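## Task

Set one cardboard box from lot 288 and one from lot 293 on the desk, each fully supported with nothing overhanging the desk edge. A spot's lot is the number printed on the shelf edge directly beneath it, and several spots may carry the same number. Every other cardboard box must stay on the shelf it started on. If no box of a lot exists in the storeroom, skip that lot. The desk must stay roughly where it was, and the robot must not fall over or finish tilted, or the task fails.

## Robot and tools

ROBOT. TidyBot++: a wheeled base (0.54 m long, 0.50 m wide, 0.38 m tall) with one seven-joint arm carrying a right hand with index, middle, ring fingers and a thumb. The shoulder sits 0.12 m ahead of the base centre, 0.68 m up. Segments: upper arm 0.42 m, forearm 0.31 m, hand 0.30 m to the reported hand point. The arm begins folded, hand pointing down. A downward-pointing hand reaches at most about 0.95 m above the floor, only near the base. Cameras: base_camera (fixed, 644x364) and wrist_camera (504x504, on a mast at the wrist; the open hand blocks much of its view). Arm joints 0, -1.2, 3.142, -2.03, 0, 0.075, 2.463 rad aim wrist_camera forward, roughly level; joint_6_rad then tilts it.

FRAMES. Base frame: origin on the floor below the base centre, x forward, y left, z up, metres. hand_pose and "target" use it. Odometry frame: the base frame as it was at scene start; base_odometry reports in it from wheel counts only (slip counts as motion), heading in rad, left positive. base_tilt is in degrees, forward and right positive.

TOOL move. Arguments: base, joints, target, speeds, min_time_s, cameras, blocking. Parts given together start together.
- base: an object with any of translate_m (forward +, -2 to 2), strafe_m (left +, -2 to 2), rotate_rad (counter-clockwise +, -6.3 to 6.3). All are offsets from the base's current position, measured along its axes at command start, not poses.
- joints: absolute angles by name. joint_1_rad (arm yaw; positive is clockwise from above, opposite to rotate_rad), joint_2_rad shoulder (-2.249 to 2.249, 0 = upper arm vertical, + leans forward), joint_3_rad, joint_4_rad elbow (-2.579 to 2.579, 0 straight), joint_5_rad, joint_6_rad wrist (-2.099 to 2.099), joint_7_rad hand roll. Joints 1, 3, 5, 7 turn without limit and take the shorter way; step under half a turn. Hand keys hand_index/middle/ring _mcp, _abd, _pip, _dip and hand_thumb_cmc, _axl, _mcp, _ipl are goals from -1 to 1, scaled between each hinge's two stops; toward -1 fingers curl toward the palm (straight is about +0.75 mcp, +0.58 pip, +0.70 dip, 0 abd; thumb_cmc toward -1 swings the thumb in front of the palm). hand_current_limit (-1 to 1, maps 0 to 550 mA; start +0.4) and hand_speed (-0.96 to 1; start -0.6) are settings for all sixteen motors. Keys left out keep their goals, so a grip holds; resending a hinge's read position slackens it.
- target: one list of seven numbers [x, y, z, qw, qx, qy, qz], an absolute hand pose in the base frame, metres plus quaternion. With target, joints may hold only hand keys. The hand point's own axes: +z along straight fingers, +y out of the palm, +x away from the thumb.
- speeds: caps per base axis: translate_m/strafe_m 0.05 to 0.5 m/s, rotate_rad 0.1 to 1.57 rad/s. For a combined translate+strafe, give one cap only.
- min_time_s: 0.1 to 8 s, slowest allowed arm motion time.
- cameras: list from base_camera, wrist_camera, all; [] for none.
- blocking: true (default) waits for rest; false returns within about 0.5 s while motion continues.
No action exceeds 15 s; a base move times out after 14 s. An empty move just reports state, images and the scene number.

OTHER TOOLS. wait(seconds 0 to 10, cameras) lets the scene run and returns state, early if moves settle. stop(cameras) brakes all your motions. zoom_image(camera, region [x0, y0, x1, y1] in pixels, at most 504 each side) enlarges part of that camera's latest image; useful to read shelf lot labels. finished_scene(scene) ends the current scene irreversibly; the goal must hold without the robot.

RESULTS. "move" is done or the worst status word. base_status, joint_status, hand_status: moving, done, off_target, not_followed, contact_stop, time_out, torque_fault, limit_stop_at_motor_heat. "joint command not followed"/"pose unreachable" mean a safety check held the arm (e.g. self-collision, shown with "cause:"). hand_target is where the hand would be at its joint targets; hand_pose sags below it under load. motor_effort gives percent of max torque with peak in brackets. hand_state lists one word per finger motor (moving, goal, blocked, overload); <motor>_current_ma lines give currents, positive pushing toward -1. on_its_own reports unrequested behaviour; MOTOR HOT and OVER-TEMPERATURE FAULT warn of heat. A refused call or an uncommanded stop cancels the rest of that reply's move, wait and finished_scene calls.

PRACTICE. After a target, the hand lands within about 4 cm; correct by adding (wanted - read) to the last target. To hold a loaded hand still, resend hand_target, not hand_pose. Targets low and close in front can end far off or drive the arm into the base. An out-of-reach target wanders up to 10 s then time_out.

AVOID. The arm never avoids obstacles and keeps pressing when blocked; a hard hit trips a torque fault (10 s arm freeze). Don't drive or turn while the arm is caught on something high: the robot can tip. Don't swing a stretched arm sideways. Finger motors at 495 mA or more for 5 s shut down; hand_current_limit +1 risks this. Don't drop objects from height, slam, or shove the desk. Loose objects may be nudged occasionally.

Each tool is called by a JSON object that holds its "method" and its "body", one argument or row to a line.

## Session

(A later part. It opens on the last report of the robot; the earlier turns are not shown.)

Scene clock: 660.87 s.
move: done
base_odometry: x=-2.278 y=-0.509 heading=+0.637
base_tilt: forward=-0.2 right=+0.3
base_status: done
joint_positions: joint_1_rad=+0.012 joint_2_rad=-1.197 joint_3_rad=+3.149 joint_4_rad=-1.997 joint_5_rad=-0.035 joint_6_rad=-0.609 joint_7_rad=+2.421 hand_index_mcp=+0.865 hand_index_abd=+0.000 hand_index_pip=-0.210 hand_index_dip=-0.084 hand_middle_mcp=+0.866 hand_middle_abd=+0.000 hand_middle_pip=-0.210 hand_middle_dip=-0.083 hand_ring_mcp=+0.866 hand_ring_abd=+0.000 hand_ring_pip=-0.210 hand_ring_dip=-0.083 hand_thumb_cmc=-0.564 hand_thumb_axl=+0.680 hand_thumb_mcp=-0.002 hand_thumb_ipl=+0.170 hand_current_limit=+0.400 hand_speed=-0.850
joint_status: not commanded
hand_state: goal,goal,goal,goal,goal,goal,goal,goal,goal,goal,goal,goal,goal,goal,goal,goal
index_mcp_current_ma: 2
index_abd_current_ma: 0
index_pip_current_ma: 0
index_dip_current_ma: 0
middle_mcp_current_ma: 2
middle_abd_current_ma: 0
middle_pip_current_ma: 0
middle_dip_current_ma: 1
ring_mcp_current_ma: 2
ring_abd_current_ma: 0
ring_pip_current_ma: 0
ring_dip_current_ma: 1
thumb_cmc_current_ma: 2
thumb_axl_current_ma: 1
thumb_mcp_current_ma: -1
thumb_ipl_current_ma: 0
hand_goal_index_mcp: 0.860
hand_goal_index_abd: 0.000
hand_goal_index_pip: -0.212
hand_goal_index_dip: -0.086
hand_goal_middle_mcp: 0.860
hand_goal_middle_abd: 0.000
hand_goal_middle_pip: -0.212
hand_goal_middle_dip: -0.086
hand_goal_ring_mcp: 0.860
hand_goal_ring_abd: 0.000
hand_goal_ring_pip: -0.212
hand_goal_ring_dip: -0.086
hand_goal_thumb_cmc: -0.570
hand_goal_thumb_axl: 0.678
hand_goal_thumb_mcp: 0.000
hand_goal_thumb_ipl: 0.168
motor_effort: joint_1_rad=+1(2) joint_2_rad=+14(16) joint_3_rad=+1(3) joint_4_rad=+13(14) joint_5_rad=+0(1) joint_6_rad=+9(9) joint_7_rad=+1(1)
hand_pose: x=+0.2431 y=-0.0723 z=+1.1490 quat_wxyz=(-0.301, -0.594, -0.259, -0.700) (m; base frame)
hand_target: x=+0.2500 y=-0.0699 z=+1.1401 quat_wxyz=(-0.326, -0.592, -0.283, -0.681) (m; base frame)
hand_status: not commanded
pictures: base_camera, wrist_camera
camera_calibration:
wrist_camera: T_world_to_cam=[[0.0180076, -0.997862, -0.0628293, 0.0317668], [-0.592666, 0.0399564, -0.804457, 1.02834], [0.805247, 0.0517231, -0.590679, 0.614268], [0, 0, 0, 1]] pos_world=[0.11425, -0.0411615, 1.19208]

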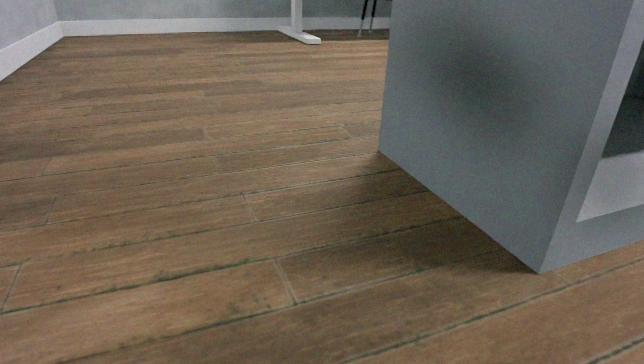

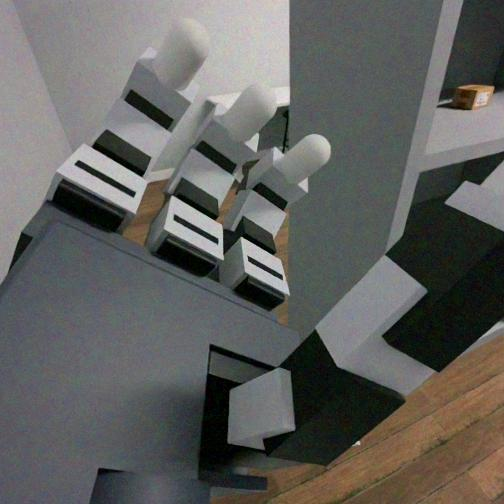

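{"method": "move", "body": {
  "base": {"translate_m": 0.044, "strafe_m": -0.325},
  "cameras": ["wrist_camera"]
}}

{"method": "zoom_image", "body": {
  "camera": "wrist_camera",
  "region": [290, 0, 504, 214]
}}

{"method": "move", "body": {
  "joints": {"joint_6_rad": -1.0},
  "cameras": ["wrist_camera"]
}}

{"method": "zoom_image", "body": {
  "camera": "wrist_camera",
  "region": [290, 0, 504, 214]
}}

Scene clock: 671.70 s.
move: done
base_odometry: x=-2.049 y=-0.744 heading=+0.637
base_tilt: forward=-0.2 right=+0.3
base_status: done
joint_positions: joint_1_rad=+0.005 joint_2_rad=-1.197 joint_3_rad=+3.148 joint_4_rad=-1.997 joint_5_rad=-0.035 joint_6_rad=-0.609 joint_7_rad=+2.422 hand_index_mcp=+0.866 hand_index_abd=+0.000 hand_index_pip=-0.210 hand_index_dip=-0.084 hand_middle_mcp=+0.866 hand_middle_abd=+0.000 hand_middle_pip=-0.210 hand_middle_dip=-0.083 hand_ring_mcp=+0.866 hand_ring_abd=+0.000 hand_ring_pip=-0.210 hand_ring_dip=-0.083 hand_thumb_cmc=-0.564 hand_thumb_axl=+0.680 hand_thumb_mcp=-0.002 hand_thumb_ipl=+0.170 hand_current_limit=+0.400 hand_speed=-0.850
joint_status: not commanded
hand_state: goal,goal,goal,goal,goal,goal,goal,goal,goal,goal,goal,goal,goal,goal,goal,goal
index_mcp_current_ma: 2
index_abd_current_ma: 0
index_pip_current_ma: 0
index_dip_current_ma: 0
middle_mcp_current_ma: 3
middle_abd_current_ma: 0
middle_pip_current_ma: 0
middle_dip_current_ma: 1
ring_mcp_current_ma: 3
ring_abd_current_ma: 0
ring_pip_current_ma: 0
ring_dip_current_ma: 1
thumb_cmc_current_ma: 2
thumb_axl_current_ma: 1
thumb_mcp_current_ma: -1
thumb_ipl_current_ma: 0
hand_goal_index_mcp: 0.860
hand_goal_index_abd: 0.000
hand_goal_index_pip: -0.212
hand_goal_index_dip: -0.086
hand_goal_middle_mcp: 0.860
hand_goal_middle_abd: 0.000
hand_goal_middle_pip: -0.212
hand_goal_middle_dip: -0.086
hand_goal_ring_mcp: 0.860
hand_goal_ring_abd: 0.000
hand_goal_ring_pip: -0.212
hand_goal_ring_dip: -0.086
hand_goal_thumb_cmc: -0.570
hand_goal_thumb_axl: 0.678
hand_goal_thumb_mcp: 0.000
hand_goal_thumb_ipl: 0.168
motor_effort: joint_1_rad=+1(3) joint_2_rad=+14(15) joint_3_rad=+2(3) joint_4_rad=+13(14) joint_5_rad=+0(1) joint_6_rad=+9(9) joint_7_rad=+0(1)
hand_pose: x=+0.2436 y=-0.0710 z=+1.1491 quat_wxyz=(-0.299, -0.593, -0.261, -0.701) (m; base frame)
hand_target: x=+0.2500 y=-0.0699 z=+1.1401 quat_wxyz=(-0.326, -0.592, -0.283, -0.681) (m; base frame)
hand_status: not commanded
pictures: wrist_camera
camera_calibration:
wrist_camera: T_world_to_cam=[[0.0251767, -0.997809, -0.0611823, 0.0294904], [-0.592985, 0.0343658, -0.80448, 1.02841], [0.80482, 0.0565343, -0.59082, 0.614475], [0, 0, 0, 1]] pos_world=[0.114545, -0.0406552, 1.19218]

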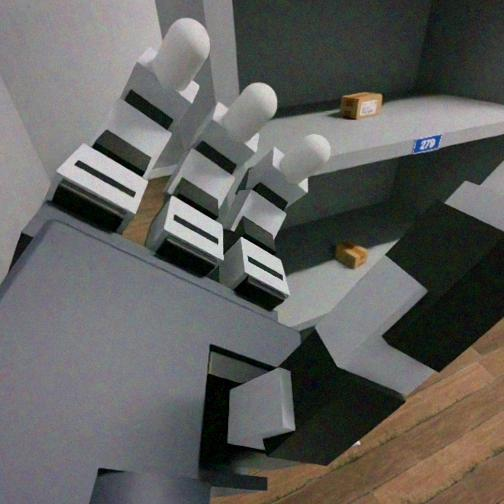

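Scaled by 2.355 from the camera's 504x504 image, which has a finer 720x720 frame.

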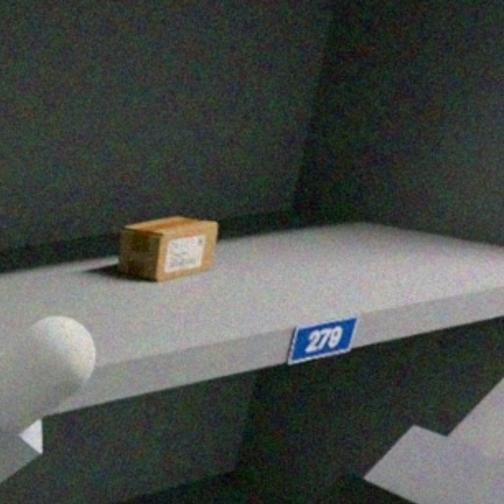

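Scene clock: 672.50 s.
move: done
base_odometry: x=-2.049 y=-0.744 heading=+0.637
base_tilt: forward=-0.2 right=+0.3
base_status: not commanded
joint_positions: joint_1_rad=+0.005 joint_2_rad=-1.197 joint_3_rad=+3.148 joint_4_rad=-2.006 joint_5_rad=-0.035 joint_6_rad=-0.944 joint_7_rad=+2.422 hand_index_mcp=+0.866 hand_index_abd=+0.000 hand_index_pip=-0.210 hand_index_dip=-0.084 hand_middle_mcp=+0.866 hand_middle_abd=+0.000 hand_middle_pip=-0.210 hand_middle_dip=-0.083 hand_ring_mcp=+0.866 hand_ring_abd=+0.000 hand_ring_pip=-0.210 hand_ring_dip=-0.083 hand_thumb_cmc=-0.564 hand_thumb_axl=+0.680 hand_thumb_mcp=-0.002 hand_thumb_ipl=+0.169 hand_current_limit=+0.400 hand_speed=-0.850
joint_status: all done
hand_state: goal,goal,goal,goal,goal,goal,goal,goal,goal,goal,goal,goal,goal,goal,goal,goal
index_mcp_current_ma: 3
index_abd_current_ma: 0
index_pip_current_ma: 0
index_dip_current_ma: 0
middle_mcp_current_ma: 3
middle_abd_current_ma: 0
middle_pip_current_ma: 0
middle_dip_current_ma: 1
ring_mcp_current_ma: 3
ring_abd_current_ma: 0
ring_pip_current_ma: 0
ring_dip_current_ma: 1
thumb_cmc_current_ma: 2
thumb_axl_current_ma: 1
thumb_mcp_current_ma: -1
thumb_ipl_current_ma: 0
hand_goal_index_mcp: 0.860
hand_goal_index_abd: 0.000
hand_goal_index_pip: -0.212
hand_goal_index_dip: -0.086
hand_goal_middle_mcp: 0.860
hand_goal_middle_abd: 0.000
hand_goal_middle_pip: -0.212
hand_goal_middle_dip: -0.086
hand_goal_ring_mcp: 0.860
hand_goal_ring_abd: 0.000
hand_goal_ring_pip: -0.212
hand_goal_ring_dip: -0.086
hand_goal_thumb_cmc: -0.570
hand_goal_thumb_axl: 0.678
hand_goal_thumb_mcp: 0.000
hand_goal_thumb_ipl: 0.168
motor_effort: joint_1_rad=+1(1) joint_2_rad=+14(15) joint_3_rad=+1(1) joint_4_rad=+14(16) joint_5_rad=+0(0) joint_6_rad=+9(11) joint_7_rad=+1(1)
hand_pose: x=+0.2613 y=-0.0675 z=+1.0438 quat_wxyz=(-0.248, -0.701, -0.314, -0.590) (m; base frame)
hand_target: x=+0.2635 y=-0.0698 z=+1.0193 quat_wxyz=(-0.263, -0.715, -0.342, -0.550) (m; base frame)
hand_status: not commanded
pictures: wrist_camera
camera_calibration:
wrist_camera: T_world_to_cam=[[0.0143963, -0.997943, -0.0624748, 0.0301808], [-0.8295, 0.0229686, -0.558034, 0.757918], [0.558321, 0.0598565, -0.827463, 0.849464], [0, 0, 0, 1]] pos_world=[0.153984, -0.0381356, 1.12773]

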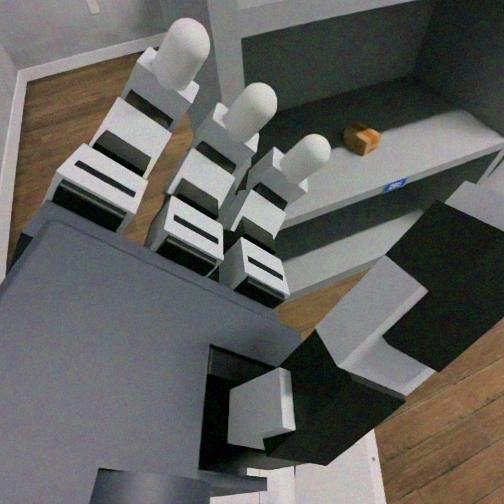

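Scaled by 2.355 from the camera's 504x504 image, which has a finer 720x720 frame.

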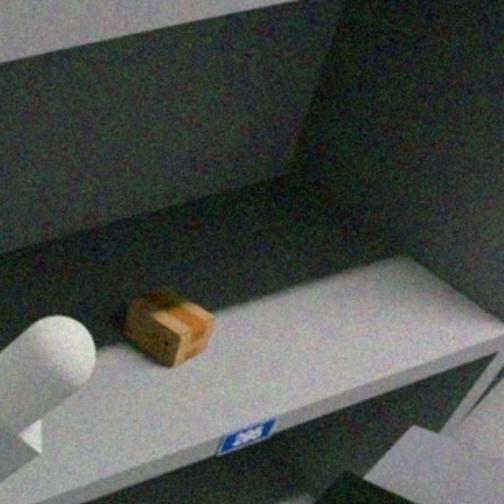

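{"method": "zoom_image", "body": {
  "camera": "wrist_camera",
  "region": [376, 170, 416, 200]
}}

{"method": "move", "body": {
  "base": {"translate_m": 0.309, "strafe_m": -0.845},
  "cameras": ["wrist_camera"]
}}

{"method": "zoom_image", "body": {
  "camera": "wrist_camera",
  "region": [290, 0, 504, 214]
}}

{"method": "move", "body": {
  "joints": {"joint_6_rad": -0.6},
  "cameras": ["wrist_camera"]
}}

{"method": "zoom_image", "body": {
  "camera": "wrist_camera",
  "region": [290, 0, 504, 214]
}}

Scaled by 12.600 from the camera's 504x504 image, which has a finer 720x720 frame.

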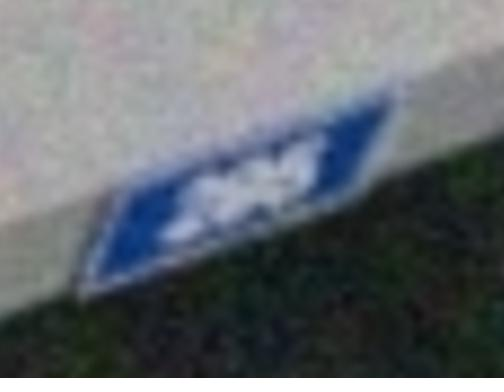

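Scene clock: 682.70 s.
move: done
base_odometry: x=-1.298 y=-1.240 heading=+0.637
base_tilt: forward=-0.2 right=+0.3
base_status: done
joint_positions: joint_1_rad=+0.005 joint_2_rad=-1.197 joint_3_rad=+3.148 joint_4_rad=-2.006 joint_5_rad=-0.035 joint_6_rad=-0.944 joint_7_rad=+2.422 hand_index_mcp=+0.866 hand_index_abd=+0.000 hand_index_pip=-0.210 hand_index_dip=-0.084 hand_middle_mcp=+0.866 hand_middle_abd=+0.000 hand_middle_pip=-0.210 hand_middle_dip=-0.083 hand_ring_mcp=+0.866 hand_ring_abd=+0.000 hand_ring_pip=-0.210 hand_ring_dip=-0.083 hand_thumb_cmc=-0.564 hand_thumb_axl=+0.680 hand_thumb_mcp=-0.002 hand_thumb_ipl=+0.169 hand_current_limit=+0.400 hand_speed=-0.850
joint_status: not commanded
hand_state: goal,goal,goal,goal,goal,goal,goal,goal,goal,goal,goal,goal,goal,goal,goal,goal
index_mcp_current_ma: 3
index_abd_current_ma: 0
index_pip_current_ma: 0
index_dip_current_ma: 0
middle_mcp_current_ma: 3
middle_abd_current_ma: 0
middle_pip_current_ma: 0
middle_dip_current_ma: 1
ring_mcp_current_ma: 3
ring_abd_current_ma: 0
ring_pip_current_ma: 0
ring_dip_current_ma: 1
thumb_cmc_current_ma: 2
thumb_axl_current_ma: 1
thumb_mcp_current_ma: -1
thumb_ipl_current_ma: 0
hand_goal_index_mcp: 0.860
hand_goal_index_abd: 0.000
hand_goal_index_pip: -0.212
hand_goal_index_dip: -0.086
hand_goal_middle_mcp: 0.860
hand_goal_middle_abd: 0.000
hand_goal_middle_pip: -0.212
hand_goal_middle_dip: -0.086
hand_goal_ring_mcp: 0.860
hand_goal_ring_abd: 0.000
hand_goal_ring_pip: -0.212
hand_goal_ring_dip: -0.086
hand_goal_thumb_cmc: -0.570
hand_goal_thumb_axl: 0.678
hand_goal_thumb_mcp: 0.000
hand_goal_thumb_ipl: 0.168
motor_effort: joint_1_rad=+1(3) joint_2_rad=+14(15) joint_3_rad=+1(3) joint_4_rad=+13(14) joint_5_rad=+0(1) joint_6_rad=+9(9) joint_7_rad=+1(1)
hand_pose: x=+0.2613 y=-0.0674 z=+1.0438 quat_wxyz=(-0.249, -0.701, -0.314, -0.590) (m; base frame)
hand_target: x=+0.2635 y=-0.0698 z=+1.0193 quat_wxyz=(-0.263, -0.715, -0.342, -0.550) (m; base frame)
hand_status: not commanded
pictures: wrist_camera
camera_calibration:
wrist_camera: T_world_to_cam=[[0.0145335, -0.997984, -0.0617817, 0.029579], [-0.829442, 0.0224734, -0.55814, 0.757921], [0.558403, 0.0593561, -0.827444, 0.849454], [0, 0, 0, 1]] pos_world=[0.153884, -0.037934, 1.12773]

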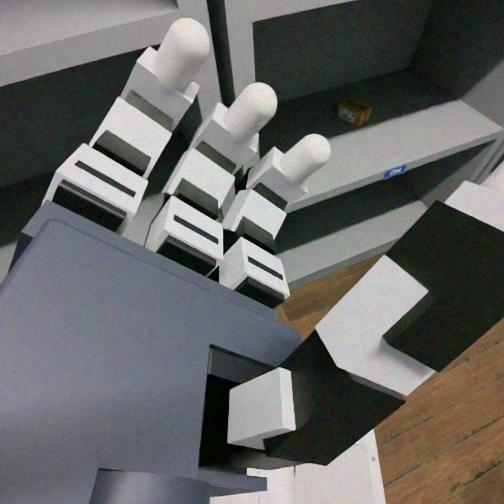

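Scaled by 2.355 from the camera's 504x504 image, which has a finer 720x720 frame.

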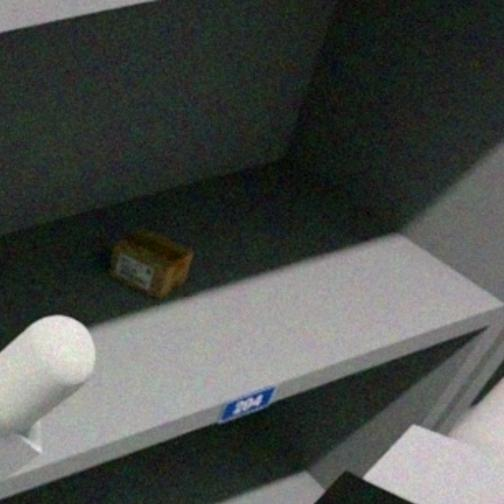

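Scene clock: 683.50 s.
move: done
base_odometry: x=-1.298 y=-1.240 heading=+0.637
base_tilt: forward=-0.2 right=+0.3
base_status: not commanded
joint_positions: joint_1_rad=+0.005 joint_2_rad=-1.197 joint_3_rad=+3.148 joint_4_rad=-2.007 joint_5_rad=-0.035 joint_6_rad=-0.657 joint_7_rad=+2.422 hand_index_mcp=+0.867 hand_index_abd=+0.000 hand_index_pip=-0.210 hand_index_dip=-0.084 hand_middle_mcp=+0.867 hand_middle_abd=+0.000 hand_middle_pip=-0.210 hand_middle_dip=-0.083 hand_ring_mcp=+0.866 hand_ring_abd=+0.000 hand_ring_pip=-0.210 hand_ring_dip=-0.083 hand_thumb_cmc=-0.564 hand_thumb_axl=+0.680 hand_thumb_mcp=-0.002 hand_thumb_ipl=+0.169 hand_current_limit=+0.400 hand_speed=-0.850
joint_status: all done
hand_state: goal,goal,goal,goal,goal,goal,goal,goal,goal,goal,goal,goal,goal,goal,goal,goal
index_mcp_current_ma: 3
index_abd_current_ma: 0
index_pip_current_ma: 0
index_dip_current_ma: 0
middle_mcp_current_ma: 3
middle_abd_current_ma: 0
middle_pip_current_ma: 0
middle_dip_current_ma: 1
ring_mcp_current_ma: 3
ring_abd_current_ma: 0
ring_pip_current_ma: 0
ring_dip_current_ma: 1
thumb_cmc_current_ma: 2
thumb_axl_current_ma: 1
thumb_mcp_current_ma: -1
thumb_ipl_current_ma: 0
hand_goal_index_mcp: 0.860
hand_goal_index_abd: 0.000
hand_goal_index_pip: -0.212
hand_goal_index_dip: -0.086
hand_goal_middle_mcp: 0.860
hand_goal_middle_abd: 0.000
hand_goal_middle_pip: -0.212
hand_goal_middle_dip: -0.086
hand_goal_ring_mcp: 0.860
hand_goal_ring_abd: 0.000
hand_goal_ring_pip: -0.212
hand_goal_ring_dip: -0.086
hand_goal_thumb_cmc: -0.570
hand_goal_thumb_axl: 0.678
hand_goal_thumb_mcp: 0.000
hand_goal_thumb_ipl: 0.168
motor_effort: joint_1_rad=+1(2) joint_2_rad=+14(15) joint_3_rad=+1(1) joint_4_rad=+14(16) joint_5_rad=+0(0) joint_6_rad=+9(11) joint_7_rad=+1(1)
hand_pose: x=+0.2508 y=-0.0703 z=+1.1301 quat_wxyz=(-0.292, -0.612, -0.271, -0.683) (m; base frame)
hand_target: x=+0.2500 y=-0.0699 z=+1.1401 quat_wxyz=(-0.326, -0.592, -0.283, -0.681) (m; base frame)
hand_status: not commanded
pictures: wrist_camera
camera_calibration:
wrist_camera: T_world_to_cam=[[0.0232791, -0.997856, -0.0611659, 0.0293429], [-0.638096, 0.0322686, -0.76928, 0.988757], [0.769605, 0.0569379, -0.635977, 0.657305], [0, 0, 0, 1]] pos_world=[0.124374, -0.0400514, 1.18046]

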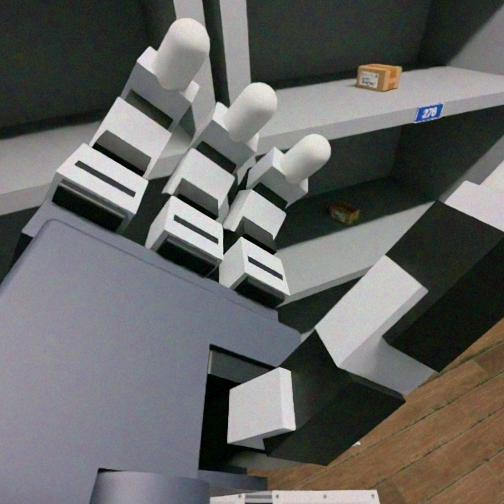

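Scaled by 2.355 from the camera's 504x504 image, which has a finer 720x720 frame.

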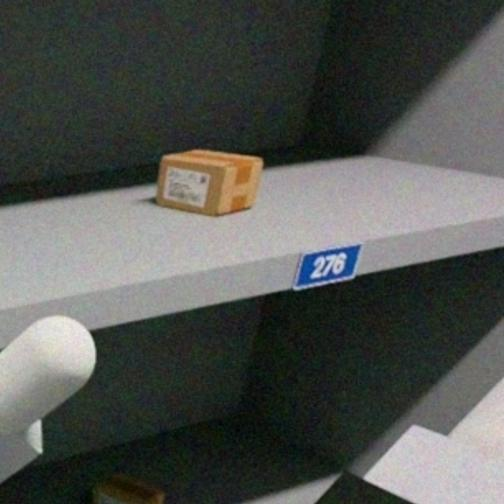

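{"method": "move", "body": {
  "base": {"translate_m": 0.309, "strafe_m": -0.845},
  "cameras": ["wrist_camera"]
}}

{"method": "zoom_image", "body": {
  "camera": "wrist_camera",
  "region": [290, 0, 504, 214]
}}

{"method": "move", "body": {
  "joints": {"joint_6_rad": -1.0},
  "cameras": ["wrist_camera"]
}}

{"method": "zoom_image", "body": {
  "camera": "wrist_camera",
  "region": [290, 60, 440, 210]
}}

Scene clock: 693.80 s.
move: done
base_odometry: x=-0.547 y=-1.736 heading=+0.636
base_tilt: forward=-0.2 right=+0.3
base_status: done
joint_positions: joint_1_rad=+0.005 joint_2_rad=-1.197 joint_3_rad=+3.147 joint_4_rad=-2.007 joint_5_rad=-0.035 joint_6_rad=-0.657 joint_7_rad=+2.422 hand_index_mcp=+0.867 hand_index_abd=+0.000 hand_index_pip=-0.210 hand_index_dip=-0.084 hand_middle_mcp=+0.867 hand_middle_abd=+0.000 hand_middle_pip=-0.210 hand_middle_dip=-0.083 hand_ring_mcp=+0.866 hand_ring_abd=+0.000 hand_ring_pip=-0.210 hand_ring_dip=-0.083 hand_thumb_cmc=-0.564 hand_thumb_axl=+0.680 hand_thumb_mcp=-0.002 hand_thumb_ipl=+0.169 hand_current_limit=+0.400 hand_speed=-0.850
joint_status: not commanded
hand_state: goal,goal,goal,goal,goal,goal,goal,goal,goal,goal,goal,goal,goal,goal,goal,goal
index_mcp_current_ma: 3
index_abd_current_ma: 0
index_pip_current_ma: 0
index_dip_current_ma: 0
middle_mcp_current_ma: 3
middle_abd_current_ma: 0
middle_pip_current_ma: 0
middle_dip_current_ma: 1
ring_mcp_current_ma: 3
ring_abd_current_ma: 0
ring_pip_current_ma: 0
ring_dip_current_ma: 1
thumb_cmc_current_ma: 2
thumb_axl_current_ma: 1
thumb_mcp_current_ma: -1
thumb_ipl_current_ma: 0
hand_goal_index_mcp: 0.860
hand_goal_index_abd: 0.000
hand_goal_index_pip: -0.212
hand_goal_index_dip: -0.086
hand_goal_middle_mcp: 0.860
hand_goal_middle_abd: 0.000
hand_goal_middle_pip: -0.212
hand_goal_middle_dip: -0.086
hand_goal_ring_mcp: 0.860
hand_goal_ring_abd: 0.000
hand_goal_ring_pip: -0.212
hand_goal_ring_dip: -0.086
hand_goal_thumb_cmc: -0.570
hand_goal_thumb_axl: 0.678
hand_goal_thumb_mcp: 0.000
hand_goal_thumb_ipl: 0.168
motor_effort: joint_1_rad=+0(3) joint_2_rad=+14(16) joint_3_rad=+1(3) joint_4_rad=+13(14) joint_5_rad=+0(1) joint_6_rad=+9(9) joint_7_rad=+0(1)
hand_pose: x=+0.2508 y=-0.0700 z=+1.1302 quat_wxyz=(-0.292, -0.612, -0.271, -0.683) (m; base frame)
hand_target: x=+0.2500 y=-0.0699 z=+1.1401 quat_wxyz=(-0.326, -0.592, -0.283, -0.681) (m; base frame)
hand_status: not commanded
pictures: wrist_camera
camera_calibration:
wrist_camera: T_world_to_cam=[[0.0235771, -0.99789, -0.0604963, 0.0287212], [-0.638079, 0.0315637, -0.769323, 0.988848], [0.76961, 0.0567398, -0.635989, 0.657363], [0, 0, 0, 1]] pos_world=[0.124373, -0.0398497, 1.18056]

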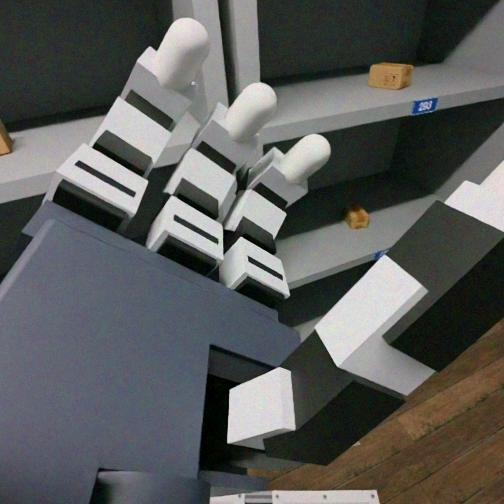

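Scaled by 2.355 from the camera's 504x504 image, which has a finer 720x720 frame.

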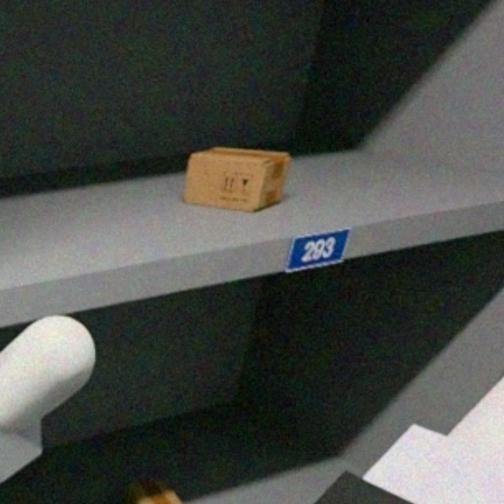

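Scene clock: 694.60 s.
move: done
base_odometry: x=-0.547 y=-1.736 heading=+0.636
base_tilt: forward=-0.2 right=+0.3
base_status: not commanded
joint_positions: joint_1_rad=+0.005 joint_2_rad=-1.197 joint_3_rad=+3.147 joint_4_rad=-2.010 joint_5_rad=-0.035 joint_6_rad=-0.955 joint_7_rad=+2.422 hand_index_mcp=+0.867 hand_index_abd=+0.000 hand_index_pip=-0.210 hand_index_dip=-0.084 hand_middle_mcp=+0.867 hand_middle_abd=+0.000 hand_middle_pip=-0.210 hand_middle_dip=-0.083 hand_ring_mcp=+0.866 hand_ring_abd=+0.000 hand_ring_pip=-0.210 hand_ring_dip=-0.083 hand_thumb_cmc=-0.564 hand_thumb_axl=+0.680 hand_thumb_mcp=-0.002 hand_thumb_ipl=+0.169 hand_current_limit=+0.400 hand_speed=-0.850
joint_status: all done
hand_state: goal,goal,goal,goal,goal,goal,goal,goal,goal,goal,goal,goal,goal,goal,goal,goal
index_mcp_current_ma: 3
index_abd_current_ma: 0
index_pip_current_ma: 0
index_dip_current_ma: 0
middle_mcp_current_ma: 3
middle_abd_current_ma: 0
middle_pip_current_ma: 0
middle_dip_current_ma: 1
ring_mcp_current_ma: 3
ring_abd_current_ma: 0
ring_pip_current_ma: 0
ring_dip_current_ma: 1
thumb_cmc_current_ma: 2
thumb_axl_current_ma: 1
thumb_mcp_current_ma: -1
thumb_ipl_current_ma: 0
hand_goal_index_mcp: 0.860
hand_goal_index_abd: 0.000
hand_goal_index_pip: -0.212
hand_goal_index_dip: -0.086
hand_goal_middle_mcp: 0.860
hand_goal_middle_abd: 0.000
hand_goal_middle_pip: -0.212
hand_goal_middle_dip: -0.086
hand_goal_ring_mcp: 0.860
hand_goal_ring_abd: 0.000
hand_goal_ring_pip: -0.212
hand_goal_ring_dip: -0.086
hand_goal_thumb_cmc: -0.570
hand_goal_thumb_axl: 0.678
hand_goal_thumb_mcp: 0.000
hand_goal_thumb_ipl: 0.168
motor_effort: joint_1_rad=+1(2) joint_2_rad=+13(15) joint_3_rad=+1(1) joint_4_rad=+12(15) joint_5_rad=+0(0) joint_6_rad=+9(11) joint_7_rad=+1(1)
hand_pose: x=+0.2620 y=-0.0671 z=+1.0384 quat_wxyz=(-0.246, -0.705, -0.316, -0.585) (m; base frame)
hand_target: x=+0.2635 y=-0.0698 z=+1.0193 quat_wxyz=(-0.263, -0.715, -0.342, -0.550) (m; base frame)
hand_status: not commanded
pictures: wrist_camera
camera_calibration:
wrist_camera: T_world_to_cam=[[0.0142835, -0.998024, -0.0611938, 0.028986], [-0.837721, 0.0214688, -0.545676, 0.744658], [0.545911, 0.0590575, -0.835759, 0.856343], [0, 0, 0, 1]] pos_world=[0.155914, -0.0376317, 1.12381]

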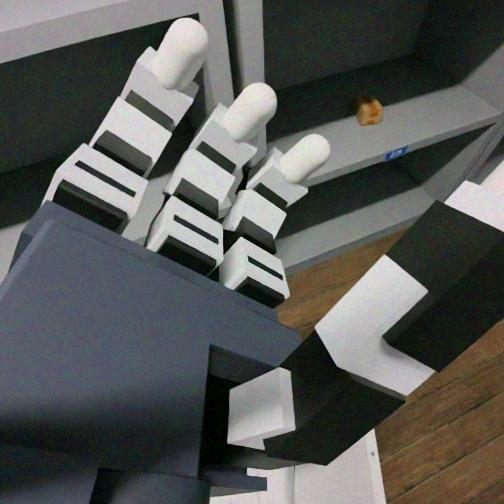

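Scaled by 3.360 from the camera's 504x504 image, which has a finer 720x720 frame.

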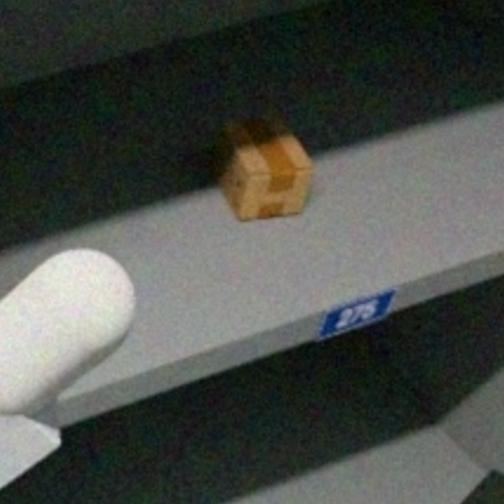

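{"method": "move", "body": {
  "base": {"translate_m": 0.182, "strafe_m": -0.498, "rotate_rad": 0.351}
}}

{"method": "move", "body": {
  "joints": {"joint_1_rad": 0, "joint_2_rad": -0.6, "joint_4_rad": -1.2, "joint_6_rad": -1.05},
  "min_time_s": 2,
  "cameras": ["all"]
}}

{"method": "zoom_image", "body": {
  "camera": "wrist_camera",
  "region": [320, 60, 460, 200]
}}

Scene clock: 742.93 s.
move: done
base_odometry: x=-0.104 y=-2.029 heading=+0.988
base_tilt: forward=-0.2 right=+0.3
base_status: done
joint_positions: joint_1_rad=+0.002 joint_2_rad=-1.197 joint_3_rad=+3.147 joint_4_rad=-2.010 joint_5_rad=-0.034 joint_6_rad=-0.955 joint_7_rad=+2.422 hand_index_mcp=+0.867 hand_index_abd=+0.000 hand_index_pip=-0.210 hand_index_dip=-0.084 hand_middle_mcp=+0.867 hand_middle_abd=+0.000 hand_middle_pip=-0.210 hand_middle_dip=-0.083 hand_ring_mcp=+0.866 hand_ring_abd=+0.000 hand_ring_pip=-0.210 hand_ring_dip=-0.083 hand_thumb_cmc=-0.564 hand_thumb_axl=+0.680 hand_thumb_mcp=-0.002 hand_thumb_ipl=+0.169 hand_current_limit=+0.400 hand_speed=-0.850
joint_status: not commanded
hand_state: goal,goal,goal,goal,goal,goal,goal,goal,goal,goal,goal,goal,goal,goal,goal,goal
index_mcp_current_ma: 3
index_abd_current_ma: 0
index_pip_current_ma: 0
index_dip_current_ma: 0
middle_mcp_current_ma: 3
middle_abd_current_ma: 0
middle_pip_current_ma: 0
middle_dip_current_ma: 1
ring_mcp_current_ma: 3
ring_abd_current_ma: 0
ring_pip_current_ma: 0
ring_dip_current_ma: 1
thumb_cmc_current_ma: 2
thumb_axl_current_ma: 1
thumb_mcp_current_ma: -1
thumb_ipl_current_ma: 0
hand_goal_index_mcp: 0.860
hand_goal_index_abd: 0.000
hand_goal_index_pip: -0.212
hand_goal_index_dip: -0.086
hand_goal_middle_mcp: 0.860
hand_goal_middle_abd: 0.000
hand_goal_middle_pip: -0.212
hand_goal_middle_dip: -0.086
hand_goal_ring_mcp: 0.860
hand_goal_ring_abd: 0.000
hand_goal_ring_pip: -0.212
hand_goal_ring_dip: -0.086
hand_goal_thumb_cmc: -0.570
hand_goal_thumb_axl: 0.678
hand_goal_thumb_mcp: 0.000
hand_goal_thumb_ipl: 0.168
motor_effort: joint_1_rad=+2(3) joint_2_rad=+14(15) joint_3_rad=+1(3) joint_4_rad=+13(14) joint_5_rad=+0(1) joint_6_rad=+9(9) joint_7_rad=+0(1)
hand_pose: x=+0.2622 y=-0.0667 z=+1.0385 quat_wxyz=(-0.246, -0.705, -0.318, -0.585) (m; base frame)
hand_target: x=+0.2635 y=-0.0698 z=+1.0193 quat_wxyz=(-0.263, -0.715, -0.342, -0.550) (m; base frame)
hand_status: not commanded
pictures: none

Scene clock: 745.23 s.
move: done
base_odometry: x=-0.104 y=-2.029 heading=+0.988
base_tilt: forward=-0.2 right=+0.3
base_status: not commanded
joint_positions: joint_1_rad=+0.002 joint_2_rad=-0.612 joint_3_rad=+3.147 joint_4_rad=-1.233 joint_5_rad=-0.034 joint_6_rad=-0.971 joint_7_rad=+2.422 hand_index_mcp=+0.867 hand_index_abd=+0.000 hand_index_pip=-0.210 hand_index_dip=-0.084 hand_middle_mcp=+0.867 hand_middle_abd=+0.000 hand_middle_pip=-0.210 hand_middle_dip=-0.083 hand_ring_mcp=+0.866 hand_ring_abd=+0.000 hand_ring_pip=-0.210 hand_ring_dip=-0.083 hand_thumb_cmc=-0.564 hand_thumb_axl=+0.680 hand_thumb_mcp=-0.002 hand_thumb_ipl=+0.169 hand_current_limit=+0.400 hand_speed=-0.850
joint_status: all done
hand_state: goal,goal,goal,goal,goal,goal,goal,goal,goal,goal,goal,goal,goal,goal,goal,goal
index_mcp_current_ma: 3
index_abd_current_ma: 0
index_pip_current_ma: 0
index_dip_current_ma: 0
middle_mcp_current_ma: 3
middle_abd_current_ma: 0
middle_pip_current_ma: 0
middle_dip_current_ma: 1
ring_mcp_current_ma: 3
ring_abd_current_ma: 0
ring_pip_current_ma: 0
ring_dip_current_ma: 1
thumb_cmc_current_ma: 2
thumb_axl_current_ma: 1
thumb_mcp_current_ma: -1
thumb_ipl_current_ma: 0
hand_goal_index_mcp: 0.860
hand_goal_index_abd: 0.000
hand_goal_index_pip: -0.212
hand_goal_index_dip: -0.086
hand_goal_middle_mcp: 0.860
hand_goal_middle_abd: 0.000
hand_goal_middle_pip: -0.212
hand_goal_middle_dip: -0.086
hand_goal_ring_mcp: 0.860
hand_goal_ring_abd: 0.000
hand_goal_ring_pip: -0.212
hand_goal_ring_dip: -0.086
hand_goal_thumb_cmc: -0.570
hand_goal_thumb_axl: 0.678
hand_goal_thumb_mcp: 0.000
hand_goal_thumb_ipl: 0.168
motor_effort: joint_1_rad=+1(3) joint_2_rad=+5(15) joint_3_rad=+1(1) joint_4_rad=+12(14) joint_5_rad=+0(0) joint_6_rad=+9(11) joint_7_rad=+1(1)
hand_pose: x=+0.3645 y=-0.0678 z=+1.3225 quat_wxyz=(-0.275, -0.651, -0.295, -0.643) (m; base frame)
hand_target: x=+0.3635 y=-0.0699 z=+1.3164 quat_wxyz=(-0.293, -0.663, -0.317, -0.612) (m; base frame)
hand_status: not commanded
pictures: base_camera, wrist_camera
camera_calibration:
wrist_camera: T_world_to_cam=[[0.0239388, -0.998292, -0.0532989, 0.030162], [-0.730134, 0.0189592, -0.683041, 1.12789], [0.682885, 0.0552665, -0.728432, 0.845883], [0, 0, 0, 1]] pos_world=[0.245148, -0.0380225, 1.38817]

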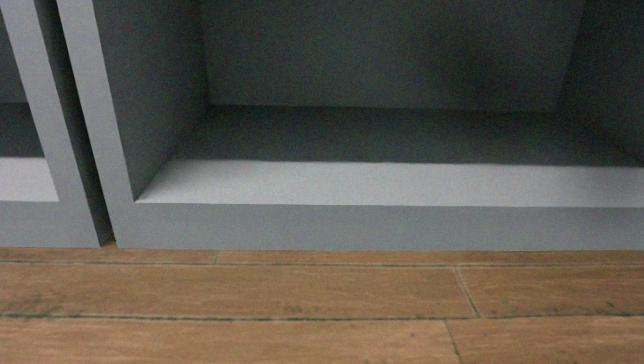

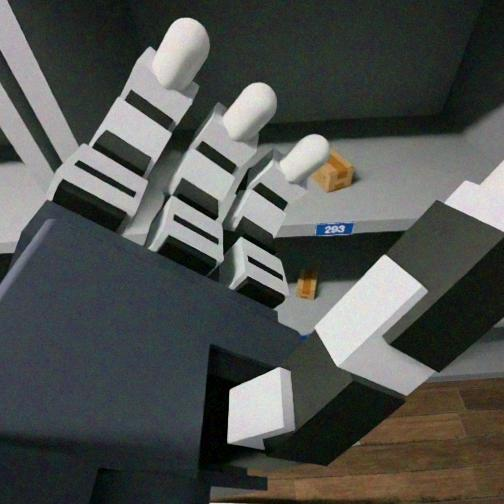

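Scaled by 3.600 from the camera's 504x504 image, which has a finer 720x720 frame.

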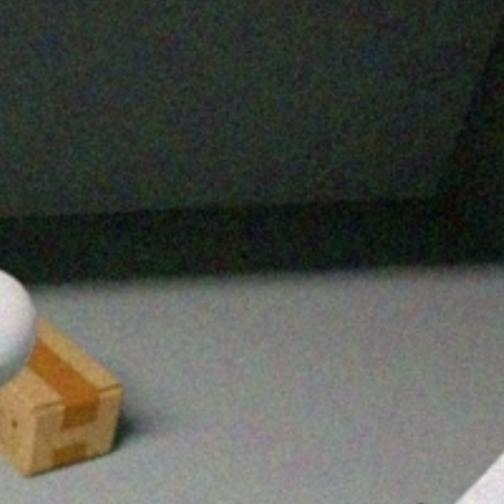

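{"method": "move", "body": {
  "base": {"strafe_m": 0.1},
  "cameras": ["wrist_camera"]
}}

{"method": "zoom_image", "body": {
  "camera": "wrist_camera",
  "region": [320, 60, 480, 220]
}}

Scene clock: 790.40 s.
move: done
base_odometry: x=-0.188 y=-1.974 heading=+0.988
base_tilt: forward=-0.2 right=+0.3
base_status: done
joint_positions: joint_1_rad=+0.002 joint_2_rad=-0.612 joint_3_rad=+3.144 joint_4_rad=-1.233 joint_5_rad=-0.033 joint_6_rad=-0.972 joint_7_rad=+2.422 hand_index_mcp=+0.867 hand_index_abd=+0.000 hand_index_pip=-0.210 hand_index_dip=-0.084 hand_middle_mcp=+0.867 hand_middle_abd=+0.000 hand_middle_pip=-0.210 hand_middle_dip=-0.083 hand_ring_mcp=+0.867 hand_ring_abd=+0.000 hand_ring_pip=-0.210 hand_ring_dip=-0.083 hand_thumb_cmc=-0.564 hand_thumb_axl=+0.680 hand_thumb_mcp=-0.002 hand_thumb_ipl=+0.169 hand_current_limit=+0.400 hand_speed=-0.850
joint_status: not commanded
hand_state: goal,goal,goal,goal,goal,goal,goal,goal,goal,goal,goal,goal,goal,goal,goal,goal
index_mcp_current_ma: 3
index_abd_current_ma: 0
index_pip_current_ma: 0
index_dip_current_ma: 0
middle_mcp_current_ma: 3
middle_abd_current_ma: 0
middle_pip_current_ma: 0
middle_dip_current_ma: 1
ring_mcp_current_ma: 3
ring_abd_current_ma: 0
ring_pip_current_ma: 0
ring_dip_current_ma: 1
thumb_cmc_current_ma: 2
thumb_axl_current_ma: 1
thumb_mcp_current_ma: -1
thumb_ipl_current_ma: 0
hand_goal_index_mcp: 0.860
hand_goal_index_abd: 0.000
hand_goal_index_pip: -0.212
hand_goal_index_dip: -0.086
hand_goal_middle_mcp: 0.860
hand_goal_middle_abd: 0.000
hand_goal_middle_pip: -0.212
hand_goal_middle_dip: -0.086
hand_goal_ring_mcp: 0.860
hand_goal_ring_abd: 0.000
hand_goal_ring_pip: -0.212
hand_goal_ring_dip: -0.086
hand_goal_thumb_cmc: -0.570
hand_goal_thumb_axl: 0.678
hand_goal_thumb_mcp: 0.000
hand_goal_thumb_ipl: 0.168
motor_effort: joint_1_rad=+1(2) joint_2_rad=+5(6) joint_3_rad=+2(3) joint_4_rad=+11(12) joint_5_rad=+0(1) joint_6_rad=+9(9) joint_7_rad=+0(1)
hand_pose: x=+0.3645 y=-0.0662 z=+1.3229 quat_wxyz=(-0.275, -0.651, -0.296, -0.643) (m; base frame)
hand_target: x=+0.3635 y=-0.0699 z=+1.3164 quat_wxyz=(-0.293, -0.663, -0.317, -0.612) (m; base frame)
hand_status: not commanded
pictures: wrist_camera
camera_calibration:
wrist_camera: T_world_to_cam=[[0.0259377, -0.998368, -0.0508868, 0.0279375], [-0.73002, 0.0158588, -0.683241, 1.12806], [0.682933, 0.0548701, -0.728417, 0.845961], [0, 0, 0, 1]] pos_world=[0.245046, -0.0364157, 1.38837]

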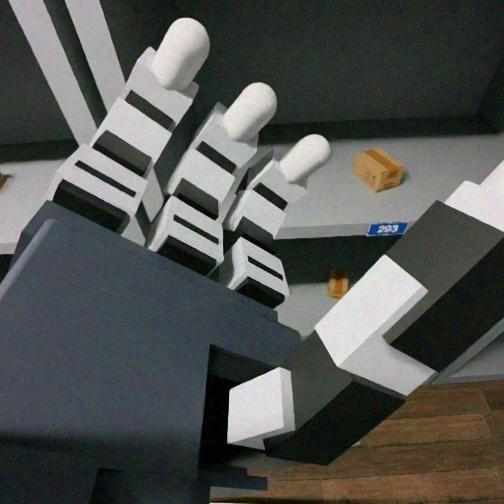

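Scaled by 3.150 from the camera's 504x504 image, which has a finer 720x720 frame.

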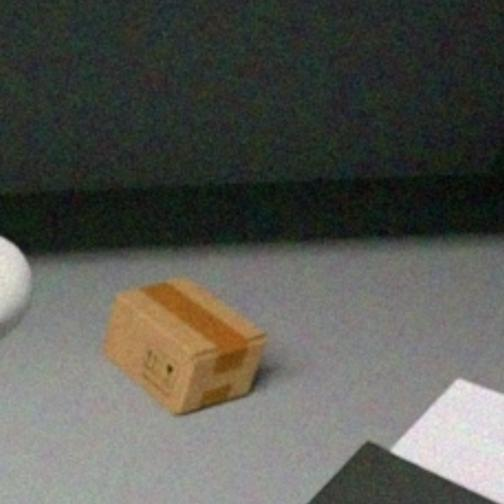

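{"method": "move", "body": {
  "base": {"translate_m": -0.115, "strafe_m": -0.19},
  "joints": {"joint_6_rad": -0.45},
  "cameras": ["wrist_camera"]
}}

Scene clock: 891.80 s.
move: time_out
base_odometry: x=-0.132 y=-2.091 heading=+1.000
base_tilt: forward=-0.2 right=+0.3
base_status: translate_m time_out (by the wheels' count: -0.067 of -0.115); strafe_m time_out (by the wheels' count: -0.111 of -0.190)
joint_positions: joint_1_rad=-0.002 joint_2_rad=-0.605 joint_3_rad=+3.146 joint_4_rad=-1.217 joint_5_rad=-0.029 joint_6_rad=-0.524 joint_7_rad=+2.423 hand_index_mcp=+0.868 hand_index_abd=+0.001 hand_index_pip=-0.210 hand_index_dip=-0.084 hand_middle_mcp=+0.868 hand_middle_abd=+0.001 hand_middle_pip=-0.210 hand_middle_dip=-0.084 hand_ring_mcp=+0.867 hand_ring_abd=+0.001 hand_ring_pip=-0.211 hand_ring_dip=-0.083 hand_thumb_cmc=-0.563 hand_thumb_axl=+0.680 hand_thumb_mcp=+0.000 hand_thumb_ipl=+0.169 hand_current_limit=+0.400 hand_speed=-0.850
joint_status: all done
hand_state: goal,goal,goal,goal,goal,goal,goal,goal,goal,goal,goal,goal,goal,goal,goal,goal
index_mcp_current_ma: 4
index_abd_current_ma: 0
index_pip_current_ma: 0
index_dip_current_ma: 0
middle_mcp_current_ma: 4
middle_abd_current_ma: 0
middle_pip_current_ma: 0
middle_dip_current_ma: 1
ring_mcp_current_ma: 3
ring_abd_current_ma: 0
ring_pip_current_ma: 0
ring_dip_current_ma: 1
thumb_cmc_current_ma: 3
thumb_axl_current_ma: 1
thumb_mcp_current_ma: 0
thumb_ipl_current_ma: 0
hand_goal_index_mcp: 0.860
hand_goal_index_abd: 0.000
hand_goal_index_pip: -0.212
hand_goal_index_dip: -0.086
hand_goal_middle_mcp: 0.860
hand_goal_middle_abd: 0.000
hand_goal_middle_pip: -0.212
hand_goal_middle_dip: -0.086
hand_goal_ring_mcp: 0.860
hand_goal_ring_abd: 0.000
hand_goal_ring_pip: -0.212
hand_goal_ring_dip: -0.086
hand_goal_thumb_cmc: -0.570
hand_goal_thumb_axl: 0.678
hand_goal_thumb_mcp: 0.000
hand_goal_thumb_ipl: 0.168
motor_effort: joint_1_rad=+2(6) joint_2_rad=+5(25) joint_3_rad=-1(12) joint_4_rad=+11(14) joint_5_rad=+0(3) joint_6_rad=+8(11) joint_7_rad=+0(1)
hand_pose: x=+0.3143 y=-0.0710 z=+1.4555 quat_wxyz=(-0.336, -0.491, -0.220, -0.774) (m; base frame)
hand_target: x=+0.2946 y=-0.0699 z=+1.4835 quat_wxyz=(-0.373, -0.452, -0.216, -0.781) (m; base frame)
hand_status: not commanded
pictures: wrist_camera
camera_calibration:
wrist_camera: T_world_to_cam=[[0.0371018, -0.998316, -0.0446042, 0.0184137], [-0.353193, 0.0286541, -0.935111, 1.43123], [0.934814, 0.0504482, -0.351535, 0.349053], [0, 0, 0, 1]] pos_world=[0.178518, -0.040237, 1.46188]

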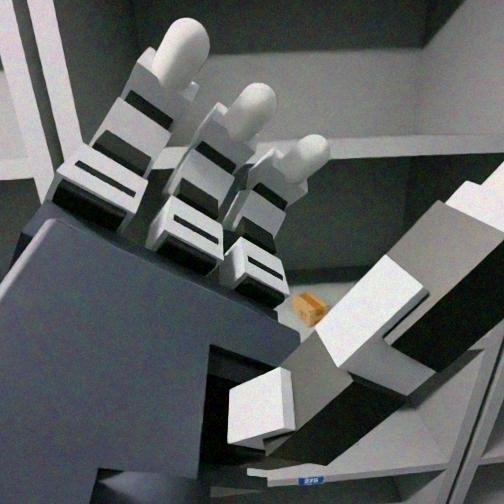

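{"method": "move", "body": {
  "base": {"translate_m": 0.02},
  "joints": {"joint_1_rad": 0.0},
  "cameras": ["base_camera"]
}}

Scene clock: 903.93 s.
move: done
base_odometry: x=-0.121 y=-2.074 heading=+1.000
base_tilt: forward=-0.2 right=+0.3
base_status: done
joint_positions: joint_1_rad=-0.002 joint_2_rad=-0.597 joint_3_rad=+3.146 joint_4_rad=-1.217 joint_5_rad=-0.029 joint_6_rad=-0.524 joint_7_rad=+2.423 hand_index_mcp=+0.868 hand_index_abd=+0.001 hand_index_pip=-0.210 hand_index_dip=-0.084 hand_middle_mcp=+0.868 hand_middle_abd=+0.001 hand_middle_pip=-0.210 hand_middle_dip=-0.084 hand_ring_mcp=+0.867 hand_ring_abd=+0.001 hand_ring_pip=-0.211 hand_ring_dip=-0.083 hand_thumb_cmc=-0.563 hand_thumb_axl=+0.680 hand_thumb_mcp=+0.000 hand_thumb_ipl=+0.169 hand_current_limit=+0.400 hand_speed=-0.850
joint_status: all done
hand_state: goal,goal,goal,goal,goal,goal,goal,goal,goal,goal,goal,goal,goal,goal,goal,goal
index_mcp_current_ma: 4
index_abd_current_ma: 0
index_pip_current_ma: 0
index_dip_current_ma: 0
middle_mcp_current_ma: 4
middle_abd_current_ma: 0
middle_pip_current_ma: 0
middle_dip_current_ma: 1
ring_mcp_current_ma: 3
ring_abd_current_ma: 0
ring_pip_current_ma: 0
ring_dip_current_ma: 1
thumb_cmc_current_ma: 3
thumb_axl_current_ma: 1
thumb_mcp_current_ma: 0
thumb_ipl_current_ma: 0
hand_goal_index_mcp: 0.860
hand_goal_index_abd: 0.000
hand_goal_index_pip: -0.212
hand_goal_index_dip: -0.086
hand_goal_middle_mcp: 0.860
hand_goal_middle_abd: 0.000
hand_goal_middle_pip: -0.212
hand_goal_middle_dip: -0.086
hand_goal_ring_mcp: 0.860
hand_goal_ring_abd: 0.000
hand_goal_ring_pip: -0.212
hand_goal_ring_dip: -0.086
hand_goal_thumb_cmc: -0.570
hand_goal_thumb_axl: 0.678
hand_goal_thumb_mcp: 0.000
hand_goal_thumb_ipl: 0.168
motor_effort: joint_1_rad=+1(1) joint_2_rad=+5(9) joint_3_rad=+1(2) joint_4_rad=+11(13) joint_5_rad=+0(0) joint_6_rad=+8(9) joint_7_rad=+0(1)
hand_pose: x=+0.3210 y=-0.0710 z=+1.4538 quat_wxyz=(-0.335, -0.494, -0.222, -0.771) (m; base frame)
hand_target: x=+0.2946 y=-0.0699 z=+1.4835 quat_wxyz=(-0.373, -0.452, -0.216, -0.781) (m; base frame)
hand_status: not commanded
pictures: base_camera

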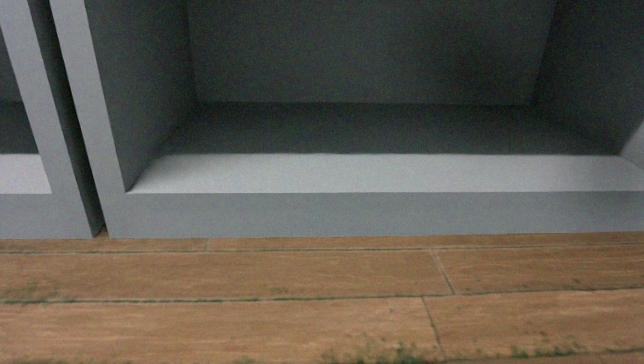

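{"method": "move", "body": {
  "joints": {"joint_2_rad": -0.2, "joint_4_rad": -1.3, "joint_5_rad": 0.5, "joint_6_rad": -1.3, "joint_7_rad": -0.75},
  "min_time_s": 3
}}

{"method": "move", "body": {
  "joints": {"joint_1_rad": 0.0, "joint_2_rad": 0.345, "joint_4_rad": -0.467, "joint_5_rad": 0.943, "joint_6_rad": -1.77, "joint_7_rad": -0.80},
  "min_time_s": 3,
  "cameras": ["wrist_camera"]
}}

Scene clock: 943.57 s.
move: done
base_odometry: x=-0.121 y=-2.074 heading=+1.000
base_tilt: forward=-0.2 right=+0.3
base_status: not commanded
joint_positions: joint_1_rad=-0.002 joint_2_rad=-0.208 joint_3_rad=+3.146 joint_4_rad=-1.264 joint_5_rad=+0.451 joint_6_rad=-1.222 joint_7_rad=+5.491 hand_index_mcp=+0.854 hand_index_abd=+0.000 hand_index_pip=-0.210 hand_index_dip=-0.084 hand_middle_mcp=+0.855 hand_middle_abd=+0.000 hand_middle_pip=-0.210 hand_middle_dip=-0.084 hand_ring_mcp=+0.855 hand_ring_abd=+0.000 hand_ring_pip=-0.211 hand_ring_dip=-0.083 hand_thumb_cmc=-0.575 hand_thumb_axl=+0.679 hand_thumb_mcp=+0.000 hand_thumb_ipl=+0.169 hand_current_limit=+0.400 hand_speed=-0.850
joint_status: all done
hand_state: goal,goal,goal,goal,goal,goal,goal,goal,goal,goal,goal,goal,goal,goal,goal,goal
index_mcp_current_ma: -2
index_abd_current_ma: 0
index_pip_current_ma: 0
index_dip_current_ma: 0
middle_mcp_current_ma: -2
middle_abd_current_ma: 0
middle_pip_current_ma: 0
middle_dip_current_ma: 1
ring_mcp_current_ma: -2
ring_abd_current_ma: 0
ring_pip_current_ma: 0
ring_dip_current_ma: 1
thumb_cmc_current_ma: -2
thumb_axl_current_ma: 0
thumb_mcp_current_ma: 0
thumb_ipl_current_ma: 0
hand_goal_index_mcp: 0.860
hand_goal_index_abd: 0.000
hand_goal_index_pip: -0.212
hand_goal_index_dip: -0.086
hand_goal_middle_mcp: 0.860
hand_goal_middle_abd: 0.000
hand_goal_middle_pip: -0.212
hand_goal_middle_dip: -0.086
hand_goal_ring_mcp: 0.860
hand_goal_ring_abd: 0.000
hand_goal_ring_pip: -0.212
hand_goal_ring_dip: -0.086
hand_goal_thumb_cmc: -0.570
hand_goal_thumb_axl: 0.678
hand_goal_thumb_mcp: 0.000
hand_goal_thumb_ipl: 0.168
motor_effort: joint_1_rad=+1(2) joint_2_rad=-9(11) joint_3_rad=+0(1) joint_4_rad=+14(15) joint_5_rad=+3(3) joint_6_rad=+6(10) joint_7_rad=+0(1)
hand_pose: x=+0.5082 y=-0.0612 z=+1.0163 quat_wxyz=(-0.293, +0.317, -0.827, +0.361) (m; base frame)
hand_target: x=+0.4842 y=-0.0787 z=+0.9840 quat_wxyz=(-0.224, +0.337, -0.838, +0.366) (m; base frame)
hand_status: not commanded
pictures: none

Scene clock: 946.87 s.
move: done
base_odometry: x=-0.121 y=-2.074 heading=+1.000
base_tilt: forward=-0.2 right=+0.3
base_status: not commanded
joint_positions: joint_1_rad=-0.002 joint_2_rad=+0.329 joint_3_rad=+3.146 joint_4_rad=-0.499 joint_5_rad=+0.892 joint_6_rad=-1.692 joint_7_rad=+5.491 hand_index_mcp=+0.854 hand_index_abd=+0.000 hand_index_pip=-0.210 hand_index_dip=-0.084 hand_middle_mcp=+0.854 hand_middle_abd=+0.000 hand_middle_pip=-0.210 hand_middle_dip=-0.084 hand_ring_mcp=+0.854 hand_ring_abd=+0.000 hand_ring_pip=-0.211 hand_ring_dip=-0.083 hand_thumb_cmc=-0.573 hand_thumb_axl=+0.679 hand_thumb_mcp=+0.000 hand_thumb_ipl=+0.169 hand_current_limit=+0.400 hand_speed=-0.850
joint_status: all done
hand_state: goal,goal,goal,goal,goal,goal,goal,goal,goal,goal,goal,goal,goal,goal,goal,goal
index_mcp_current_ma: -2
index_abd_current_ma: 0
index_pip_current_ma: 0
index_dip_current_ma: 0
middle_mcp_current_ma: -2
middle_abd_current_ma: 0
middle_pip_current_ma: 0
middle_dip_current_ma: 1
ring_mcp_current_ma: -2
ring_abd_current_ma: 0
ring_pip_current_ma: 0
ring_dip_current_ma: 1
thumb_cmc_current_ma: -1
thumb_axl_current_ma: 0
thumb_mcp_current_ma: 0
thumb_ipl_current_ma: 0
hand_goal_index_mcp: 0.860
hand_goal_index_abd: 0.000
hand_goal_index_pip: -0.212
hand_goal_index_dip: -0.086
hand_goal_middle_mcp: 0.860
hand_goal_middle_abd: 0.000
hand_goal_middle_pip: -0.212
hand_goal_middle_dip: -0.086
hand_goal_ring_mcp: 0.860
hand_goal_ring_abd: 0.000
hand_goal_ring_pip: -0.212
hand_goal_ring_dip: -0.086
hand_goal_thumb_cmc: -0.570
hand_goal_thumb_axl: 0.678
hand_goal_thumb_mcp: 0.000
hand_goal_thumb_ipl: 0.168
motor_effort: joint_1_rad=+1(3) joint_2_rad=-21(23) joint_3_rad=+1(2) joint_4_rad=+11(15) joint_5_rad=+5(6) joint_6_rad=+5(7) joint_7_rad=+1(2)
hand_pose: x=+0.5927 y=-0.1802 z=+1.0586 quat_wxyz=(-0.105, +0.158, -0.863, +0.468) (m; base frame)
hand_target: x=+0.5744 y=-0.1861 z=+1.0564 quat_wxyz=(-0.076, +0.128, -0.872, +0.466) (m; base frame)
hand_status: not commanded
pictures: wrist_camera
camera_calibration:
wrist_camera: T_world_to_cam=[[0.606639, 0.609647, -0.510216, 0.326536], [0.272753, 0.44323, 0.853905, -1.02869], [0.746723, -0.657175, 0.102597, -0.542054], [0, 0, 0, 1]] pos_world=[0.487253, -0.09935, 1.10062]

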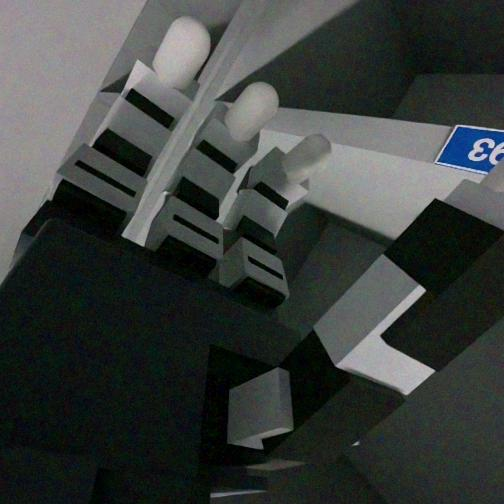

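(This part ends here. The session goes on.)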